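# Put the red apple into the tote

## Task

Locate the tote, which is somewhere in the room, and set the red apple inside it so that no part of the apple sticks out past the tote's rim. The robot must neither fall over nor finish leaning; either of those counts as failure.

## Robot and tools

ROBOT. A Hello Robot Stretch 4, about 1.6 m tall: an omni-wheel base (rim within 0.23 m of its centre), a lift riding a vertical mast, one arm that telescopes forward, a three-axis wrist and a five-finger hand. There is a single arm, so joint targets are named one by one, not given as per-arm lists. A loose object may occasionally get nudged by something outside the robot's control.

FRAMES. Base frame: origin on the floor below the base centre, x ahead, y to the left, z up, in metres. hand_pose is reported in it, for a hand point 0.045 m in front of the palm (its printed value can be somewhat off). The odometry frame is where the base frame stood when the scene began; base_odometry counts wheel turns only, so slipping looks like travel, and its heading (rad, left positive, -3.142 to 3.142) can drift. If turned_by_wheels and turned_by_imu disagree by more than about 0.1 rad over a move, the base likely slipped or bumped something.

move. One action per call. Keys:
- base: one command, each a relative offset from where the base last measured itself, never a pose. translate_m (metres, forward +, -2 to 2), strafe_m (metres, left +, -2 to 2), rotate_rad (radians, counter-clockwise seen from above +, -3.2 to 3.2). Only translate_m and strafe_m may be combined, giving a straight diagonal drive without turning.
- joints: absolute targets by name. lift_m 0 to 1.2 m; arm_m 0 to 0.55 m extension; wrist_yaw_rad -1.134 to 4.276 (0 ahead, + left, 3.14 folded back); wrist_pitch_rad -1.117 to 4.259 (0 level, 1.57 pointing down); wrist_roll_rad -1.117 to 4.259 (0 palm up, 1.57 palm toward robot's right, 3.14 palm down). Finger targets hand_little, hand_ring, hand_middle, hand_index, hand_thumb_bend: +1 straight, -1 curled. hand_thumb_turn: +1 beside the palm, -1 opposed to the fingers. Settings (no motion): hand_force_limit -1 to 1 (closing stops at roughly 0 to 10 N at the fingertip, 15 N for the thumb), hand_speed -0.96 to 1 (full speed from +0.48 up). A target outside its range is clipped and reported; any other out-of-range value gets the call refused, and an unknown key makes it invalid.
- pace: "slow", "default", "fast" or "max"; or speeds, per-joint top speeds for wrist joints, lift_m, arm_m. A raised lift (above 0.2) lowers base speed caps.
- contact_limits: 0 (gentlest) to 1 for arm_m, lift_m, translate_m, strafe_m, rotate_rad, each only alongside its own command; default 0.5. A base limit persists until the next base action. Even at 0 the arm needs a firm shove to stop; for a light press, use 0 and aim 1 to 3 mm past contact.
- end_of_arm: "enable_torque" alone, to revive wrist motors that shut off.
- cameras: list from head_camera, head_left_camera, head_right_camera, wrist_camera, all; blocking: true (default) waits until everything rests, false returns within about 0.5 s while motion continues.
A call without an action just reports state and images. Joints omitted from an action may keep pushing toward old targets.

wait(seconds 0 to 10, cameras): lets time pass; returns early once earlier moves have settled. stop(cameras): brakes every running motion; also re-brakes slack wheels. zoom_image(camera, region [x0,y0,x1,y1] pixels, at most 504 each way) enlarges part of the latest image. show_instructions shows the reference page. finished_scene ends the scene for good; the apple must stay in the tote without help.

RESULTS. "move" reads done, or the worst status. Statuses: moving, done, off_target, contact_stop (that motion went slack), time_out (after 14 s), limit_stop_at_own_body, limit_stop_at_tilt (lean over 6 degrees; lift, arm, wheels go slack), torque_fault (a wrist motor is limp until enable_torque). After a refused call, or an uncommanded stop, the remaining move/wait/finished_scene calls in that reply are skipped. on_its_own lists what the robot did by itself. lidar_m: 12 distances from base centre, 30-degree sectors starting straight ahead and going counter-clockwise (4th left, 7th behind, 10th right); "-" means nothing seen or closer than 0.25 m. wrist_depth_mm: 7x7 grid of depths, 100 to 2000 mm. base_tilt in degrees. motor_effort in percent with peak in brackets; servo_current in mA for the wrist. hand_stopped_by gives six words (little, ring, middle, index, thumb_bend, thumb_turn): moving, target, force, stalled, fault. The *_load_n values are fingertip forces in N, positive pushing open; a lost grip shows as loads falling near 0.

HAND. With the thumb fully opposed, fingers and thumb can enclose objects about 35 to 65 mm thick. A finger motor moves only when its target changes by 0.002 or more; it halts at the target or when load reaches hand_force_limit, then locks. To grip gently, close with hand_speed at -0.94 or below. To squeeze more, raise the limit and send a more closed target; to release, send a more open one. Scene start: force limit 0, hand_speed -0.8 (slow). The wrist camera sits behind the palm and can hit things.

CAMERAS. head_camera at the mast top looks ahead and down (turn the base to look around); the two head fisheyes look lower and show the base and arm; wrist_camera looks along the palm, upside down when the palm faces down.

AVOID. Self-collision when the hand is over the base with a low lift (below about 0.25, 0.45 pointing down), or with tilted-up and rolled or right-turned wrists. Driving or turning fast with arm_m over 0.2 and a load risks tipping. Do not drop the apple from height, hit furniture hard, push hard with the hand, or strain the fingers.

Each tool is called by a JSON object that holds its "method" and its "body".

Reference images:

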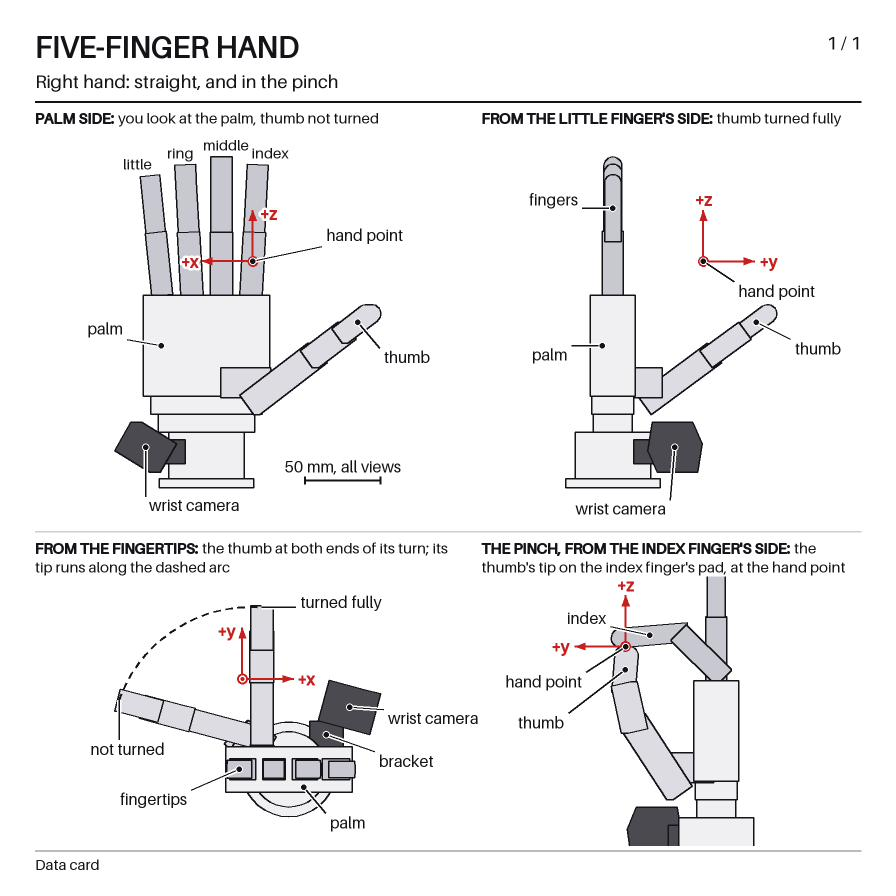

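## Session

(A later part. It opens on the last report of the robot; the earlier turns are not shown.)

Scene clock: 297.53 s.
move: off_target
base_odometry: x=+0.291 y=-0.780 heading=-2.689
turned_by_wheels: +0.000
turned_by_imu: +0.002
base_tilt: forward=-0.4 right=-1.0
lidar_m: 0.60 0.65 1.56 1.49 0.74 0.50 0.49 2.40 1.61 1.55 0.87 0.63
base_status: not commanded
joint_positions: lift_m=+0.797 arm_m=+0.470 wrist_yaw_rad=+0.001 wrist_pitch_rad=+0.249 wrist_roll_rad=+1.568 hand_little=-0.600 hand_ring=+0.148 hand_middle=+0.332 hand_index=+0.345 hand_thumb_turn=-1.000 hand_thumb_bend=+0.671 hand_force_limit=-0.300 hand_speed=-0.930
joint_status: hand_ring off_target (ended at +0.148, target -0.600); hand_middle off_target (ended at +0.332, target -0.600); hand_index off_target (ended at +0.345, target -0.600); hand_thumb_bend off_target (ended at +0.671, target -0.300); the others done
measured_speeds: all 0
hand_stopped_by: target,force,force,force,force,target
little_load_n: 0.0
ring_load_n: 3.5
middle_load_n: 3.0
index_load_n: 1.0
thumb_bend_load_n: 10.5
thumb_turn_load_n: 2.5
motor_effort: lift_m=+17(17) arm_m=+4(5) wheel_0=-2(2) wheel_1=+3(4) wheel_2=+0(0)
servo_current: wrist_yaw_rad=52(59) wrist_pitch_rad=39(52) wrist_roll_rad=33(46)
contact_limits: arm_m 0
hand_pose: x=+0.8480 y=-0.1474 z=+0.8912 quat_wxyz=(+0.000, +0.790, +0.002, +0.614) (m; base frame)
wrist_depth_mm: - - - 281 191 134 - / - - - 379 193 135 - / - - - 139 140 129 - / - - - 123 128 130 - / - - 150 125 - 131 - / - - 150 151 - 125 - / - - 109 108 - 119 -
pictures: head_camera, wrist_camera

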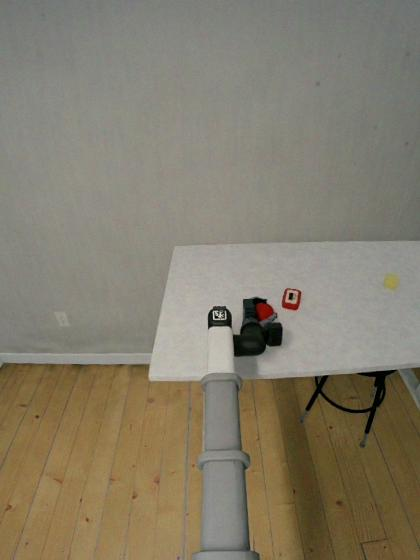

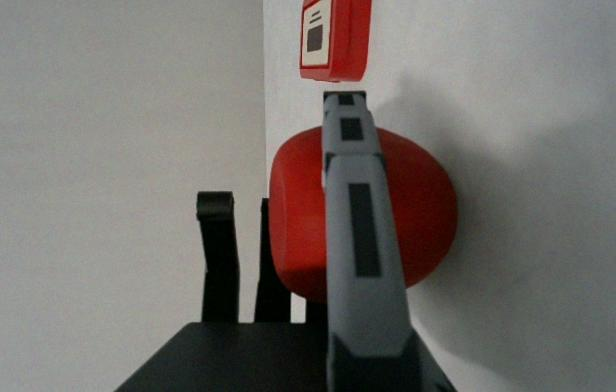

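{"method": "move", "body": {"joints": {"hand_force_limit": 0.0, "hand_index": -0.5, "hand_middle": -0.5, "hand_ring": -0.5}, "cameras": []}}

{"method": "move", "body": {"joints": {"lift_m": 0.83}, "pace": "slow", "cameras": ["head_camera","wrist_camera"]}}

Scene clock: 303.10 s.
move: off_target
base_odometry: x=+0.291 y=-0.780 heading=-2.689
turned_by_wheels: +0.000
turned_by_imu: +0.001
base_tilt: forward=-0.4 right=-1.0
lidar_m: 0.61 0.63 1.59 1.51 0.74 0.51 0.47 2.40 1.65 1.53 0.88 0.62
base_status: not commanded
joint_positions: lift_m=+0.797 arm_m=+0.470 wrist_yaw_rad=+0.001 wrist_pitch_rad=+0.249 wrist_roll_rad=+1.568 hand_little=-0.600 hand_ring=+0.136 hand_middle=+0.308 hand_index=+0.314 hand_thumb_turn=-1.000 hand_thumb_bend=+0.672 hand_force_limit=+0.000 hand_speed=-0.930
joint_status: hand_ring off_target (ended at +0.136, target -0.500); hand_middle off_target (ended at +0.308, target -0.500); hand_index off_target (ended at +0.314, target -0.500); the others done
measured_speeds: all 0
hand_stopped_by: target,force,force,force,force,target
little_load_n: 0.0
ring_load_n: 3.0
middle_load_n: 5.0
index_load_n: 6.0
thumb_bend_load_n: 16.5
thumb_turn_load_n: 2.0
motor_effort: lift_m=+17(17) arm_m=+5(5) wheel_0=-2(2) wheel_1=+3(3) wheel_2=+0(0)
servo_current: wrist_yaw_rad=52(59) wrist_pitch_rad=46(46) wrist_roll_rad=39(46)
contact_limits: arm_m 0
hand_pose: x=+0.8480 y=-0.1474 z=+0.8912 quat_wxyz=(+0.000, +0.790, +0.002, +0.614) (m; base frame)
wrist_depth_mm: - - - 278 190 134 - / - - - 375 191 135 - / - - - 136 136 129 - / - - - 122 127 125 - / - - 150 125 - 131 - / - - 149 151 - 125 - / - - 109 109 - 119 -
pictures: none
No camera images: "cameras" was empty.

Scene clock: 304.20 s.
move: done
base_odometry: x=+0.291 y=-0.780 heading=-2.689
turned_by_wheels: +0.000
turned_by_imu: +0.000
base_tilt: forward=-0.4 right=-1.0
lidar_m: 0.59 0.64 1.58 1.50 0.71 0.52 0.49 2.41 1.61 1.53 0.89 0.62
base_status: not commanded
joint_positions: lift_m=+0.830 arm_m=+0.470 wrist_yaw_rad=+0.001 wrist_pitch_rad=+0.250 wrist_roll_rad=+1.568 hand_little=-0.600 hand_ring=+0.136 hand_middle=+0.308 hand_index=+0.314 hand_thumb_turn=-1.000 hand_thumb_bend=+0.672 hand_force_limit=+0.000 hand_speed=-0.930
joint_status: all done
measured_speeds: all 0
hand_stopped_by: target,force,force,force,force,target
little_load_n: 0.0
ring_load_n: 2.5
middle_load_n: 5.0
index_load_n: 6.5
thumb_bend_load_n: 17.0
thumb_turn_load_n: 3.0
motor_effort: lift_m=+27(29) arm_m=+4(5) wheel_0=-1(2) wheel_1=+3(3) wheel_2=+0(0)
servo_current: wrist_yaw_rad=46(59) wrist_pitch_rad=33(46) wrist_roll_rad=26(39)
contact_limits: arm_m 0
hand_pose: x=+0.8480 y=-0.1474 z=+0.9232 quat_wxyz=(+0.000, +0.790, +0.001, +0.613) (m; base frame)
wrist_depth_mm: - - - 484 228 171 - / - - - 496 236 173 - / - - - 133 134 175 - / - - - 122 127 168 - / - - 150 125 - 168 - / - - 149 151 - 169 - / - - 109 109 - - -
pictures: head_camera, wrist_camera

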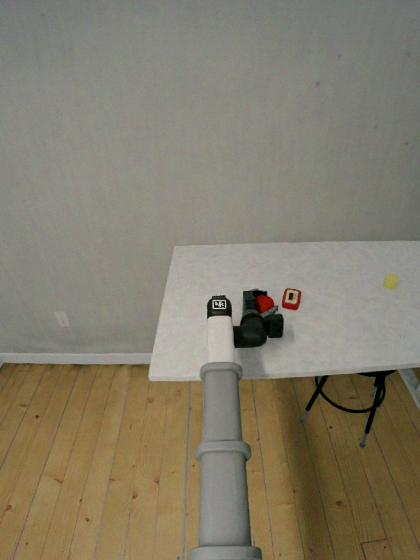

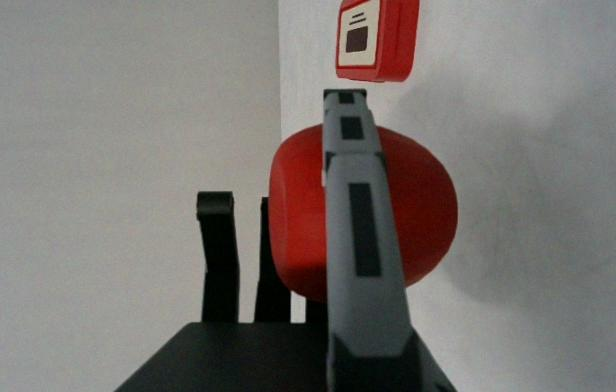

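{"method": "move", "body": {"joints": {"hand_thumb_bend": 0.68}, "cameras": []}}

{"method": "move", "body": {"joints": {"lift_m": 0.95, "arm_m": 0.1}, "speeds": {"arm_m": 0.2, "lift_m": 0.15}, "cameras": ["all"]}}

Scene clock: 309.97 s.
move: done
base_odometry: x=+0.291 y=-0.780 heading=-2.689
turned_by_wheels: +0.000
turned_by_imu: +0.001
base_tilt: forward=-0.5 right=-0.9
lidar_m: 0.60 0.63 1.58 1.49 0.73 0.50 0.47 2.41 1.62 1.54 0.86 0.64
base_status: not commanded
joint_positions: lift_m=+0.830 arm_m=+0.470 wrist_yaw_rad=+0.001 wrist_pitch_rad=+0.250 wrist_roll_rad=+1.568 hand_little=-0.600 hand_ring=+0.136 hand_middle=+0.308 hand_index=+0.314 hand_thumb_turn=-1.000 hand_thumb_bend=+0.685 hand_force_limit=+0.000 hand_speed=-0.930
joint_status: all done
measured_speeds: all 0
hand_stopped_by: target,force,force,force,force,target
little_load_n: 0.0
ring_load_n: 2.0
middle_load_n: 4.0
index_load_n: 5.0
thumb_bend_load_n: 13.0
thumb_turn_load_n: 3.0
motor_effort: lift_m=+27(27) arm_m=+4(5) wheel_0=-2(2) wheel_1=+3(3) wheel_2=+0(0)
servo_current: wrist_yaw_rad=46(59) wrist_pitch_rad=33(46) wrist_roll_rad=26(39)
contact_limits: arm_m 0
hand_pose: x=+0.8480 y=-0.1474 z=+0.9232 quat_wxyz=(+0.000, +0.790, +0.001, +0.613) (m; base frame)
wrist_depth_mm: - - - 488 227 171 - / - - - 496 236 173 - / - - - 133 133 175 - / - - - 122 127 167 - / - - 150 125 - 168 - / - - 149 151 - 169 - / - - 109 109 - - -
pictures: none
No camera images: "cameras" was empty.

Scene clock: 312.60 s.
move: done
base_odometry: x=+0.291 y=-0.780 heading=-2.689
turned_by_wheels: +0.000
turned_by_imu: +0.001
base_tilt: forward=-0.4 right=-1.0
lidar_m: 0.60 0.64 1.58 1.50 0.72 0.53 0.48 2.39 1.61 1.53 0.84 0.64
base_status: not commanded
joint_positions: lift_m=+0.950 arm_m=+0.100 wrist_yaw_rad=+0.001 wrist_pitch_rad=+0.250 wrist_roll_rad=+1.568 hand_little=-0.600 hand_ring=+0.136 hand_middle=+0.308 hand_index=+0.314 hand_thumb_turn=-1.000 hand_thumb_bend=+0.685 hand_force_limit=+0.000 hand_speed=-0.930
joint_status: all done
measured_speeds: all 0
hand_stopped_by: target,force,force,force,force,target
little_load_n: 0.0
ring_load_n: 2.0
middle_load_n: 4.0
index_load_n: 4.5
thumb_bend_load_n: 13.0
thumb_turn_load_n: 3.0
motor_effort: lift_m=+27(31) arm_m=-4(8) wheel_0=-1(2) wheel_1=+3(4) wheel_2=+0(0)
servo_current: wrist_yaw_rad=59(65) wrist_pitch_rad=26(52) wrist_roll_rad=33(52)
hand_pose: x=+0.4781 y=-0.1474 z=+1.0432 quat_wxyz=(+0.000, +0.790, +0.001, +0.613) (m; base frame)
wrist_depth_mm: - - - - 480 382 1205 / - - - - 455 382 1205 / - - - 127 131 370 1229 / - - - 122 127 362 1229 / - - 150 125 - 359 1205 / - - 150 151 - - 1182 / - - 109 109 - - 1205
pictures: head_camera, head_left_camera, head_right_camera, wrist_camera

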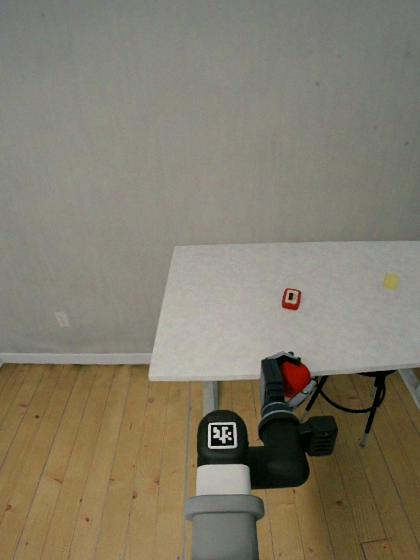

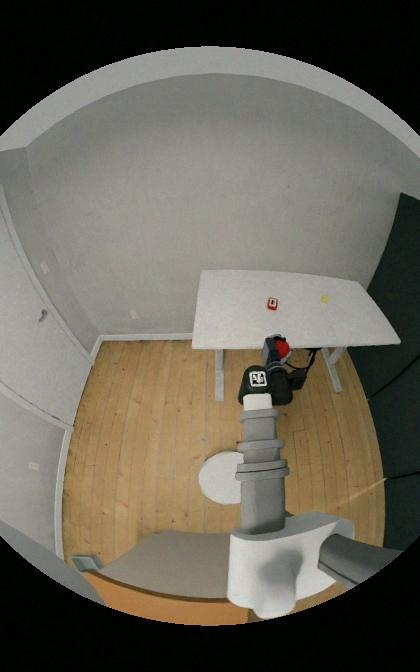

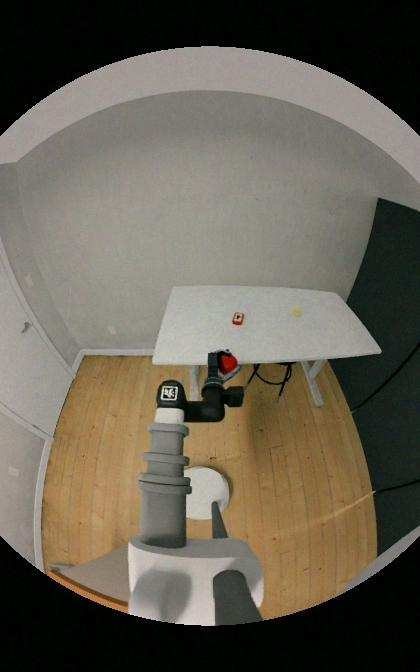

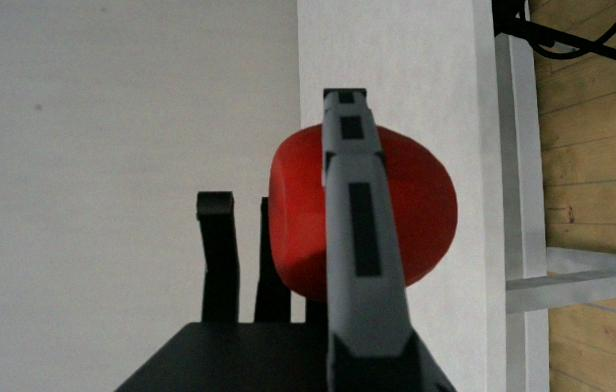

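Held firmly. There's a gray object behind the island; zoom.

{"method": "zoom_image", "body": {"camera": "head_left_camera", "region": [0, 480, 260, 640]}}

{"method": "zoom_image", "body": {"camera": "head_right_camera", "region": [0, 480, 260, 640]}}

Scaled by 1.938 from the camera's 420x672 image, which has a finer 600x960 frame.

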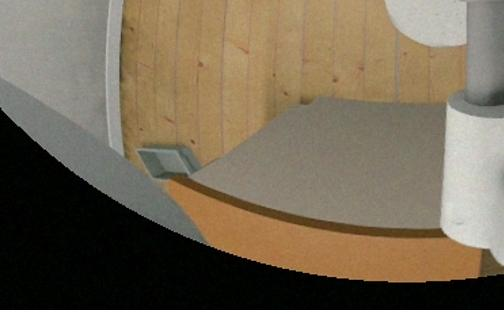

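Scaled by 1.938 from the camera's 420x672 image, which has a finer 600x960 frame.

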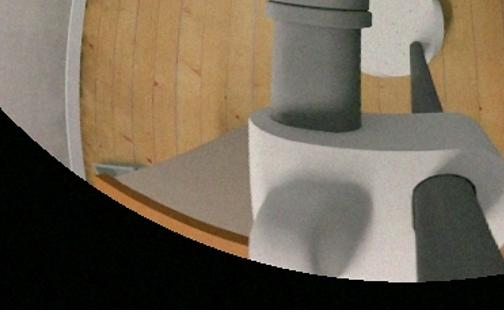

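{"method": "move", "body": {"base": {"strafe_m": 1.1}, "joints": {"arm_m": 0.02}, "cameras": ["head_left_camera", "head_right_camera"]}}

Scene clock: 383.20 s.
move: done
base_odometry: x=+0.772 y=-1.769 heading=-2.689
turned_by_wheels: +0.000
turned_by_imu: +0.005
base_tilt: forward=-0.4 right=-1.0
lidar_m: 1.34 0.62 0.44 0.43 0.44 0.63 1.11 0.73 0.72 2.61 1.05 1.25
base_status: done
joint_positions: lift_m=+0.950 arm_m=+0.020 wrist_yaw_rad=+0.001 wrist_pitch_rad=+0.250 wrist_roll_rad=+1.568 hand_little=-0.600 hand_ring=+0.136 hand_middle=+0.308 hand_index=+0.314 hand_thumb_turn=-1.000 hand_thumb_bend=+0.685 hand_force_limit=+0.000 hand_speed=-0.930
joint_status: all done
measured_speeds: all 0
hand_stopped_by: target,force,force,force,force,target
little_load_n: 0.0
ring_load_n: 2.0
middle_load_n: 4.0
index_load_n: 5.0
thumb_bend_load_n: 13.0
thumb_turn_load_n: 2.5
motor_effort: lift_m=+26(27) arm_m=-4(7) wheel_0=-1(10) wheel_1=+0(14) wheel_2=+0(2)
servo_current: wrist_yaw_rad=52(59) wrist_pitch_rad=33(52) wrist_roll_rad=33(52)
hand_pose: x=+0.3981 y=-0.1474 z=+1.0433 quat_wxyz=(+0.000, +0.790, +0.001, +0.613) (m; base frame)
wrist_depth_mm: - - - - - 1336 1205 / - - - - - 1336 1182 / - - - 126 127 1308 1229 / - - - 122 127 1308 1229 / - - 150 125 - 1366 1229 / - - 149 151 - - 1205 / - - 109 109 - - 1255
pictures: head_left_camera, head_right_camera

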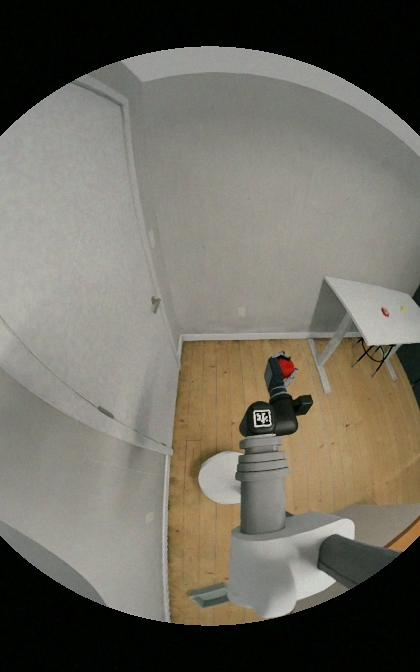

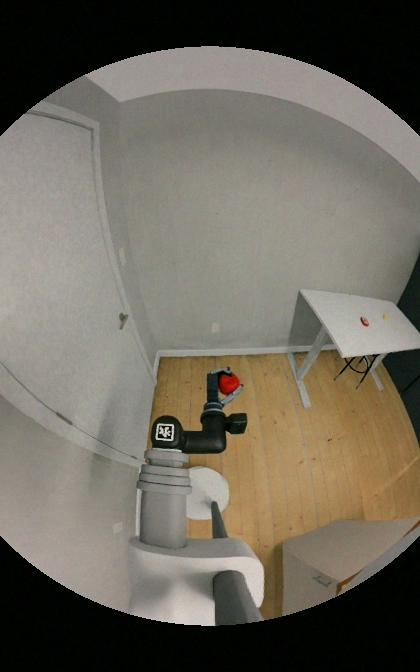

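{"method": "move", "body": {"base": {"rotate_rad": -3.19}, "cameras": ["all"]}}

Scene clock: 393.17 s.
move: done
base_odometry: x=+0.772 y=-1.769 heading=+0.405
turned_by_wheels: -3.190
turned_by_imu: -3.137
base_tilt: forward=-0.5 right=-0.9
lidar_m: 1.06 0.77 0.73 2.64 1.07 1.25 1.36 0.64 0.42 0.43 0.46 0.62
base_status: done
joint_positions: lift_m=+0.950 arm_m=+0.020 wrist_yaw_rad=+0.001 wrist_pitch_rad=+0.250 wrist_roll_rad=+1.568 hand_little=-0.600 hand_ring=+0.136 hand_middle=+0.308 hand_index=+0.314 hand_thumb_turn=-1.000 hand_thumb_bend=+0.685 hand_force_limit=+0.000 hand_speed=-0.930
joint_status: not commanded
measured_speeds: all 0
hand_stopped_by: target,force,force,force,force,target
little_load_n: 0.0
ring_load_n: 2.0
middle_load_n: 4.5
index_load_n: 4.5
thumb_bend_load_n: 13.0
thumb_turn_load_n: 3.0
motor_effort: lift_m=+25(26) arm_m=-4(4) wheel_0=+1(7) wheel_1=+2(12) wheel_2=+2(9)
servo_current: wrist_yaw_rad=52(59) wrist_pitch_rad=39(46) wrist_roll_rad=26(46)
hand_pose: x=+0.3981 y=-0.1475 z=+1.0433 quat_wxyz=(+0.000, +0.790, +0.001, +0.613) (m; base frame)
wrist_depth_mm: 580 597 585 597 609 - - / - - - - - - - / - - - 127 127 1464 1229 / - - - 122 127 1366 1160 / - - - 125 - 1430 - / - - - 155 - - 1229 / - - 109 109 - - 1229
pictures: head_camera, head_left_camera, head_right_camera, wrist_camera

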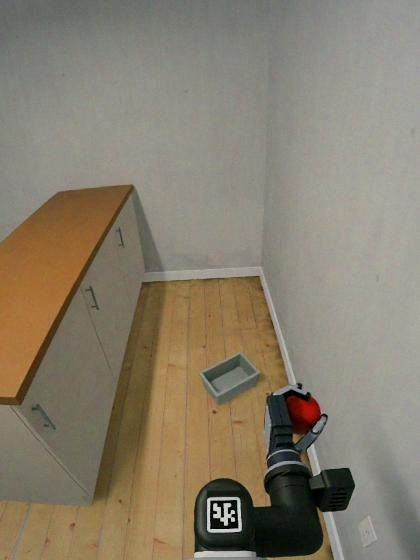

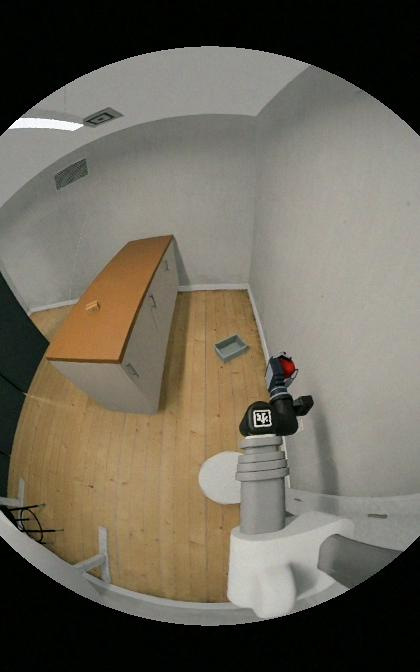

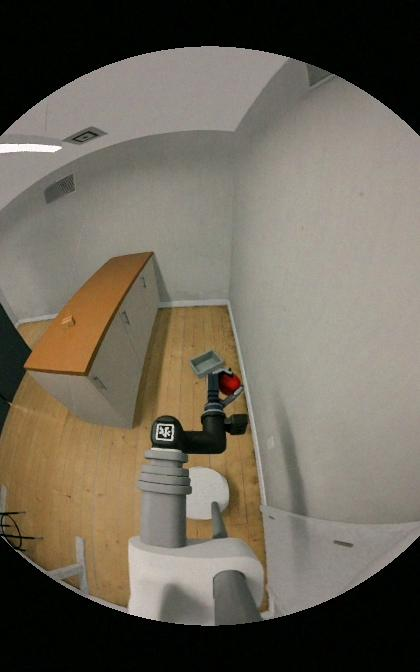

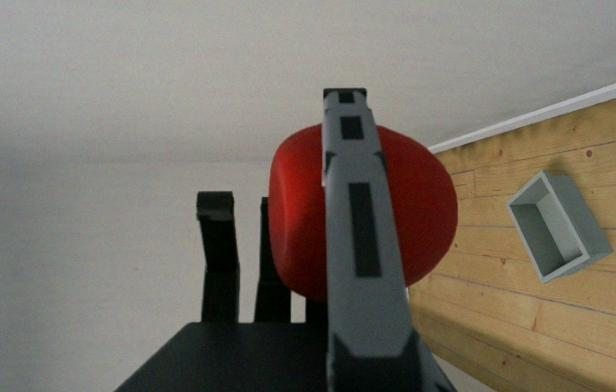

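{"method": "zoom_image", "body": {"camera": "head_camera", "region": [180, 330, 280, 430]}}

Scaled by 5.040 from the camera's 420x560 image, which has a finer 1200x1600 frame.

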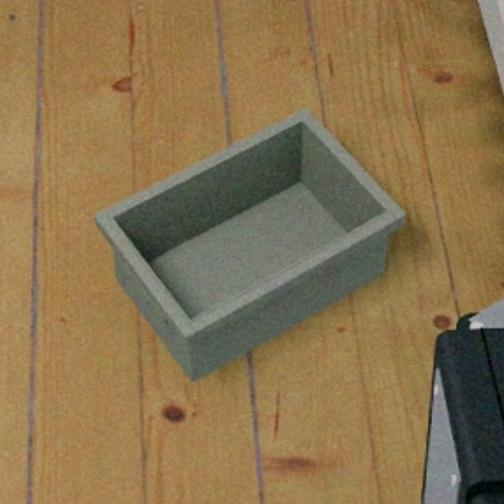

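{"method": "move", "body": {"base": {"translate_m": 0.598, "strafe_m": 0.041}, "joints": {"wrist_pitch_rad": 1.57, "wrist_roll_rad": 0.99, "arm_m": 0.3}, "speeds": {"wrist_pitch_rad": 0.8, "wrist_roll_rad": 0.8, "arm_m": 0.2}}}

{"method": "move", "body": {"joints": {"lift_m": 0.45, "arm_m": 0.45}, "speeds": {"arm_m": 0.2}, "cameras": ["all"]}}

{"method": "zoom_image", "body": {"camera": "head_camera", "region": [120, 400, 320, 560]}}

Scene clock: 467.77 s.
move: done
base_odometry: x=+1.306 y=-1.496 heading=+0.405
turned_by_wheels: +0.000
turned_by_imu: +0.001
base_tilt: forward=-0.4 right=-0.9
lidar_m: 0.47 0.74 0.50 0.47 1.76 1.50 1.94 0.71 0.47 0.42 0.45 0.57
base_status: done
joint_positions: lift_m=+0.950 arm_m=+0.300 wrist_yaw_rad=+0.001 wrist_pitch_rad=+1.567 wrist_roll_rad=+0.992 hand_little=-0.600 hand_ring=+0.136 hand_middle=+0.308 hand_index=+0.314 hand_thumb_turn=-1.000 hand_thumb_bend=+0.685 hand_force_limit=+0.000 hand_speed=-0.930
joint_status: all done
measured_speeds: all 0
hand_stopped_by: target,force,force,force,force,target
little_load_n: 0.5
ring_load_n: 2.5
middle_load_n: 4.0
index_load_n: 5.0
thumb_bend_load_n: 12.5
thumb_turn_load_n: 1.5
motor_effort: lift_m=+25(26) arm_m=+4(8) wheel_0=+2(7) wheel_1=+1(10) wheel_2=-1(11)
servo_current: wrist_yaw_rad=46(59) wrist_pitch_rad=39(85) wrist_roll_rad=39(78)
hand_pose: x=+0.4789 y=-0.1547 z=+0.9065 quat_wxyz=(+0.001, +0.958, +0.286, +0.002) (m; base frame)
wrist_depth_mm: 1098 1078 1060 - - 535 459 / 1098 1060 1060 1078 - - 539 / 1078 1078 1025 131 127 - - / 1098 1060 1078 122 127 1042 1060 / 1078 1060 1060 125 - 1042 1042 / 1078 1078 1060 155 - 842 1042 / 1008 1060 109 108 - - 1025
pictures: none

Scene clock: 470.73 s.
move: done
base_odometry: x=+1.306 y=-1.496 heading=+0.405
turned_by_wheels: +0.000
turned_by_imu: +0.001
base_tilt: forward=-0.4 right=-1.0
lidar_m: 0.43 0.75 0.47 0.46 1.80 1.51 1.93 0.72 0.47 0.44 0.46 0.54
base_status: not commanded
joint_positions: lift_m=+0.450 arm_m=+0.450 wrist_yaw_rad=+0.001 wrist_pitch_rad=+1.567 wrist_roll_rad=+0.992 hand_little=-0.600 hand_ring=+0.136 hand_middle=+0.308 hand_index=+0.314 hand_thumb_turn=-1.000 hand_thumb_bend=+0.685 hand_force_limit=+0.000 hand_speed=-0.930
joint_status: all done
measured_speeds: all 0
hand_stopped_by: target,force,force,force,force,target
little_load_n: 0.0
ring_load_n: 2.5
middle_load_n: 4.5
index_load_n: 5.0
thumb_bend_load_n: 13.0
thumb_turn_load_n: 1.5
motor_effort: lift_m=+17(26) arm_m=+5(8) wheel_0=+2(2) wheel_1=+1(2) wheel_2=+0(1)
servo_current: wrist_yaw_rad=46(59) wrist_pitch_rad=46(52) wrist_roll_rad=26(52)
hand_pose: x=+0.6289 y=-0.1547 z=+0.4071 quat_wxyz=(+0.000, +0.958, +0.286, +0.002) (m; base frame)
wrist_depth_mm: 580 574 569 564 564 504 452 / 574 564 569 559 549 554 517 / 574 574 564 130 131 554 554 / 569 569 559 122 127 549 544 / 580 569 154 125 - 554 549 / 569 564 160 151 - 554 549 / 564 564 109 108 - - 544
pictures: head_camera, head_left_camera, head_right_camera, wrist_camera

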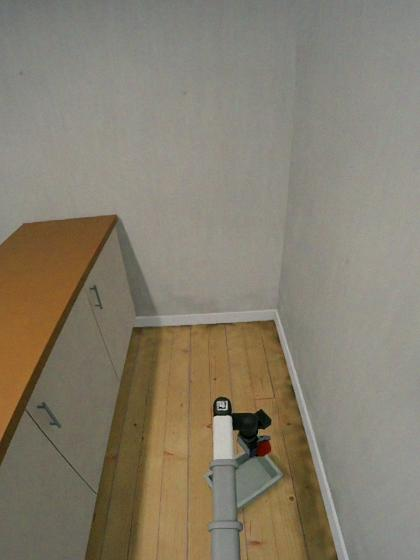

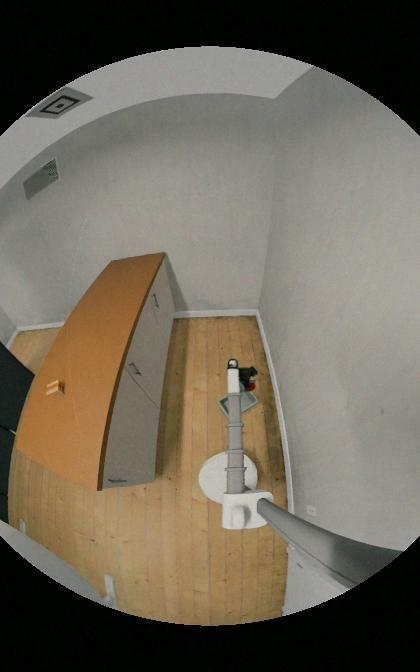

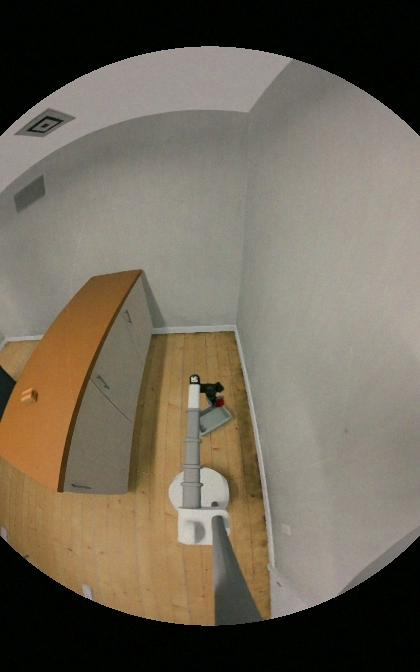

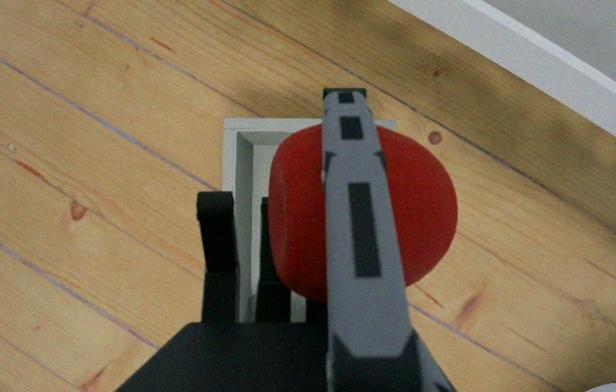

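Scaled by 2.520 from the camera's 420x560 image, which has a finer 1200x1600 frame.

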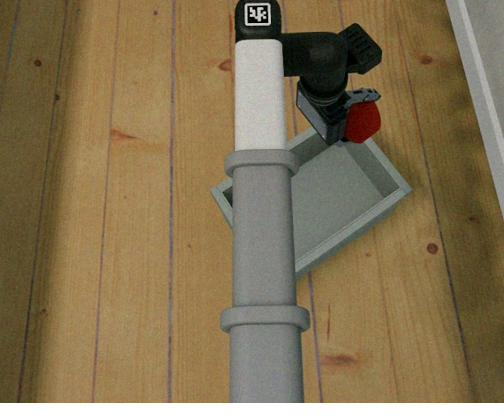

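{"method": "move", "body": {"base": {"strafe_m": 0.042}, "joints": {"lift_m": 0.25, "arm_m": 0.423}, "speeds": {"arm_m": 0.2}, "cameras": ["head_camera", "wrist_camera"]}}

{"method": "zoom_image", "body": {"camera": "head_camera", "region": [160, 400, 320, 560]}}

Scene clock: 482.50 s.
move: done
base_odometry: x=+1.289 y=-1.457 heading=+0.405
turned_by_wheels: +0.000
turned_by_imu: +0.001
base_tilt: forward=-0.4 right=-1.1
lidar_m: 0.45 0.68 0.45 0.43 1.80 1.46 1.94 0.74 0.54 0.47 0.52 0.61
base_status: done
joint_positions: lift_m=+0.250 arm_m=+0.423 wrist_yaw_rad=+0.001 wrist_pitch_rad=+1.567 wrist_roll_rad=+0.992 hand_little=-0.600 hand_ring=+0.136 hand_middle=+0.308 hand_index=+0.314 hand_thumb_turn=-1.000 hand_thumb_bend=+0.685 hand_force_limit=+0.000 hand_speed=-0.930
joint_status: all done
measured_speeds: all 0
hand_stopped_by: target,force,force,force,force,target
little_load_n: 0.0
ring_load_n: 3.0
middle_load_n: 4.5
index_load_n: 5.0
thumb_bend_load_n: 13.0
thumb_turn_load_n: 2.0
motor_effort: lift_m=+17(19) arm_m=-4(7) wheel_0=+1(9) wheel_1=-1(11) wheel_2=+0(2)
servo_current: wrist_yaw_rad=46(59) wrist_pitch_rad=33(52) wrist_roll_rad=20(46)
hand_pose: x=+0.6020 y=-0.1547 z=+0.2071 quat_wxyz=(+0.000, +0.958, +0.286, +0.002) (m; base frame)
wrist_depth_mm: 370 370 264 265 250 359 359 / 370 368 364 359 242 357 357 / 370 366 362 135 131 357 355 / 368 366 357 122 127 359 355 / 368 368 150 125 - 357 355 / 368 362 - 151 - 355 353 / 368 366 109 109 - - 353
pictures: head_camera, wrist_camera

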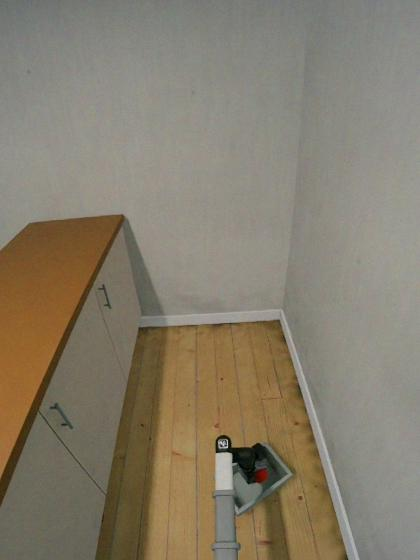

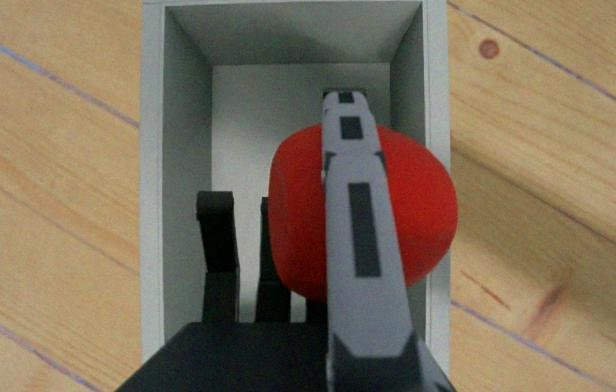

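Scaled by 3.150 from the camera's 420x560 image, which has a finer 1200x1600 frame.

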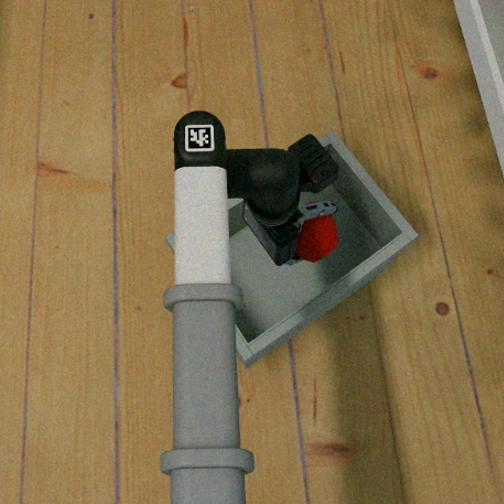

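{"method": "move", "body": {"joints": {"lift_m": 0.125}, "pace": "slow", "contact_limits": {"lift_m": 0.2}, "cameras": ["head_camera", "wrist_camera"]}}

{"method": "zoom_image", "body": {"camera": "head_camera", "region": [160, 400, 320, 560]}}

Scene clock: 496.20 s.
move: done
base_odometry: x=+1.289 y=-1.457 heading=+0.405
turned_by_wheels: +0.000
turned_by_imu: +0.001
base_tilt: forward=-0.4 right=-1.0
lidar_m: 0.44 0.69 0.45 0.43 1.78 1.50 1.95 0.76 0.52 0.46 0.50 0.60
base_status: not commanded
joint_positions: lift_m=+0.125 arm_m=+0.423 wrist_yaw_rad=+0.001 wrist_pitch_rad=+1.567 wrist_roll_rad=+0.992 hand_little=-0.600 hand_ring=+0.136 hand_middle=+0.308 hand_index=+0.314 hand_thumb_turn=-1.000 hand_thumb_bend=+0.685 hand_force_limit=+0.000 hand_speed=-0.930
joint_status: all done
measured_speeds: all 0
hand_stopped_by: target,force,force,force,force,target
little_load_n: 0.0
ring_load_n: 2.5
middle_load_n: 4.5
index_load_n: 5.0
thumb_bend_load_n: 12.5
thumb_turn_load_n: 1.5
motor_effort: lift_m=+17(20) arm_m=-4(4) wheel_0=+1(1) wheel_1=-1(1) wheel_2=+0(0)
servo_current: wrist_yaw_rad=39(65) wrist_pitch_rad=39(52) wrist_roll_rad=26(39)
contact_limits: lift_m 0.2
hand_pose: x=+0.6020 y=-0.1547 z=+0.0822 quat_wxyz=(+0.000, +0.958, +0.286, +0.002) (m; base frame)
wrist_depth_mm: 140 200 237 236 234 - - / 135 202 237 236 234 - - / 142 202 236 135 131 - - / 142 204 236 122 127 - - / 142 203 236 125 - - - / 135 202 236 151 - - - / 140 177 109 108 - - -
pictures: head_camera, wrist_camera

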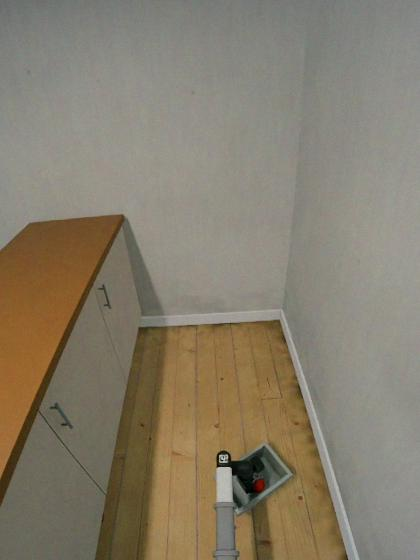

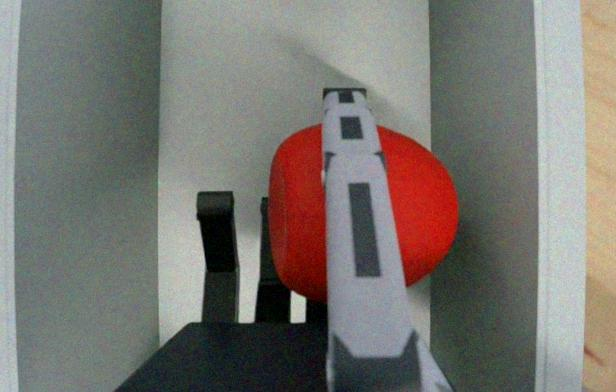

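Scaled by 3.150 from the camera's 420x560 image, which has a finer 1200x1600 frame.

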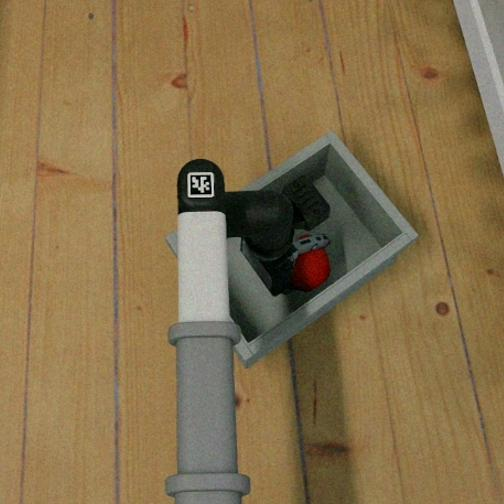

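{"method": "move", "body": {"joints": {"lift_m": 0.108}, "pace": "slow", "contact_limits": {"lift_m": 0.2}, "cameras": []}}

{"method": "move", "body": {"joints": {"hand_thumb_bend": 1.0, "hand_speed": -0.85}, "cameras": ["wrist_camera"]}}

Scene clock: 503.07 s.
move: done
base_odometry: x=+1.289 y=-1.457 heading=+0.405
turned_by_wheels: +0.000
turned_by_imu: +0.001
base_tilt: forward=-0.5 right=-1.0
lidar_m: 0.46 0.70 0.48 0.42 1.78 1.46 1.95 0.76 0.52 0.48 0.52 0.62
base_status: not commanded
joint_positions: lift_m=+0.108 arm_m=+0.423 wrist_yaw_rad=+0.001 wrist_pitch_rad=+1.567 wrist_roll_rad=+0.992 hand_little=-0.600 hand_ring=+0.136 hand_middle=+0.308 hand_index=+0.314 hand_thumb_turn=-1.000 hand_thumb_bend=+0.685 hand_force_limit=+0.000 hand_speed=-0.930
joint_status: all done
measured_speeds: all 0
hand_stopped_by: target,force,force,force,force,target
little_load_n: 0.0
ring_load_n: 2.5
middle_load_n: 4.5
index_load_n: 5.0
thumb_bend_load_n: 13.0
thumb_turn_load_n: 1.5
motor_effort: lift_m=+17(18) arm_m=-4(4) wheel_0=+1(1) wheel_1=-1(1) wheel_2=+0(0)
servo_current: wrist_yaw_rad=52(59) wrist_pitch_rad=39(52) wrist_roll_rad=26(46)
contact_limits: lift_m 0.2
hand_pose: x=+0.6020 y=-0.1547 z=+0.0652 quat_wxyz=(+0.000, +0.958, +0.286, +0.002) (m; base frame)
wrist_depth_mm: 139 199 220 220 217 - - / 134 201 221 219 217 - - / 142 202 220 135 131 - - / 142 203 218 122 127 - - / 142 202 218 125 - - - / 134 202 220 151 - - - / 141 176 109 109 - - -
pictures: none
No camera images: "cameras" was empty.

Scene clock: 505.03 s.
move: done
base_odometry: x=+1.289 y=-1.457 heading=+0.405
turned_by_wheels: +0.000
turned_by_imu: +0.001
base_tilt: forward=-0.4 right=-0.9
lidar_m: 0.48 0.69 0.47 0.43 1.78 1.44 1.95 0.78 0.51 0.48 0.50 0.58
base_status: not commanded
joint_positions: lift_m=+0.108 arm_m=+0.423 wrist_yaw_rad=+0.001 wrist_pitch_rad=+1.567 wrist_roll_rad=+0.992 hand_little=-0.600 hand_ring=+0.136 hand_middle=+0.307 hand_index=+0.313 hand_thumb_turn=-1.000 hand_thumb_bend=+1.000 hand_force_limit=+0.000 hand_speed=-0.850
joint_status: all done
measured_speeds: all 0
hand_stopped_by: target,force,force,force,target,target
little_load_n: 0.0
ring_load_n: 0.0
middle_load_n: 0.0
index_load_n: 0.0
thumb_bend_load_n: 0.0
thumb_turn_load_n: 0.0
motor_effort: lift_m=+17(17) arm_m=-4(4) wheel_0=+1(1) wheel_1=-1(1) wheel_2=+0(0)
servo_current: wrist_yaw_rad=52(59) wrist_pitch_rad=33(59) wrist_roll_rad=33(39)
contact_limits: lift_m 0.2
hand_pose: x=+0.6020 y=-0.1547 z=+0.0652 quat_wxyz=(+0.000, +0.958, +0.286, +0.002) (m; base frame)
wrist_depth_mm: 139 200 221 196 152 169 - / 134 201 221 220 163 - - / 141 201 220 219 - - - / 142 201 220 218 - - - / 141 202 219 176 - - - / 134 200 220 157 - - - / 139 175 109 108 - - -
pictures: wrist_camera

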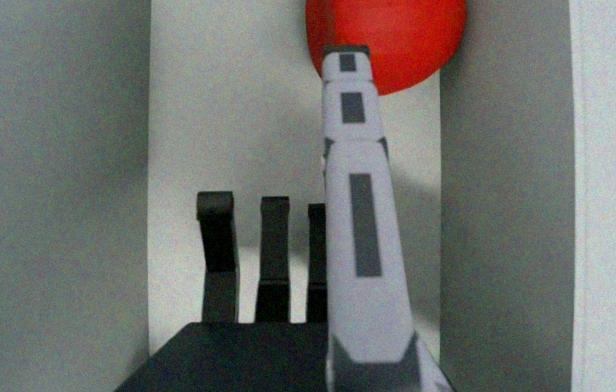

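{"method": "move", "body": {"joints": {"lift_m": 0.35}, "pace": "slow", "cameras": ["head_camera", "wrist_camera"]}}

{"method": "zoom_image", "body": {"camera": "wrist_camera", "region": [100, 0, 500, 392]}}

Scene clock: 511.00 s.
move: done
base_odometry: x=+1.289 y=-1.457 heading=+0.405
turned_by_wheels: +0.000
turned_by_imu: +0.002
base_tilt: forward=-0.4 right=-1.0
lidar_m: 0.45 0.64 0.48 0.41 1.80 1.50 1.94 0.76 0.54 0.49 0.50 0.55
base_status: not commanded
joint_positions: lift_m=+0.350 arm_m=+0.423 wrist_yaw_rad=+0.001 wrist_pitch_rad=+1.567 wrist_roll_rad=+0.992 hand_little=-0.600 hand_ring=+0.136 hand_middle=+0.307 hand_index=+0.313 hand_thumb_turn=-1.000 hand_thumb_bend=+1.000 hand_force_limit=+0.000 hand_speed=-0.850
joint_status: all done
measured_speeds: all 0
hand_stopped_by: target,force,force,force,target,target
little_load_n: 0.0
ring_load_n: 0.0
middle_load_n: 0.0
index_load_n: 0.0
thumb_bend_load_n: 0.0
thumb_turn_load_n: 0.0
motor_effort: lift_m=+26(30) arm_m=-4(4) wheel_0=+1(1) wheel_1=-1(1) wheel_2=+0(0)
servo_current: wrist_yaw_rad=52(59) wrist_pitch_rad=33(52) wrist_roll_rad=33(39)
hand_pose: x=+0.6020 y=-0.1547 z=+0.3064 quat_wxyz=(+0.000, +0.958, +0.286, +0.002) (m; base frame)
wrist_depth_mm: 473 473 469 466 462 459 452 / 473 469 384 112 115 455 455 / 473 473 469 - - 455 452 / 473 469 343 - - 455 452 / 469 466 154 177 - 452 452 / 469 469 345 157 - 452 452 / 469 466 109 109 - - 452
pictures: head_camera, wrist_camera

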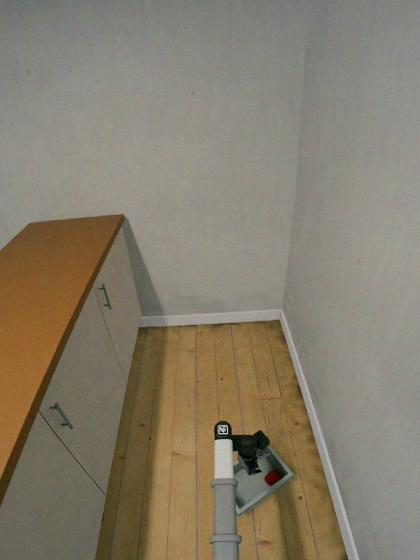

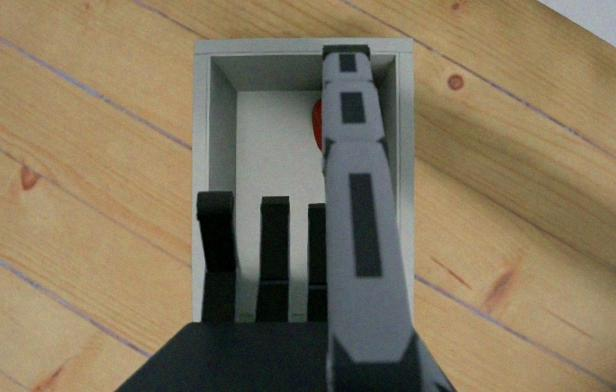

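Scaled by 1.260.

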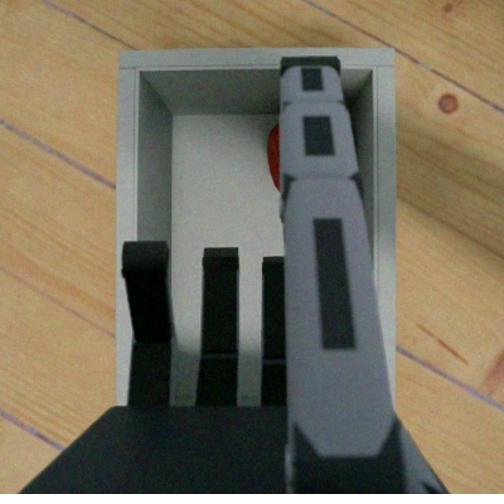

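The apple is resting inside the tote, and the hand is clear.

{"method": "finished_scene", "body": {}}

The scene is finished: the task was done.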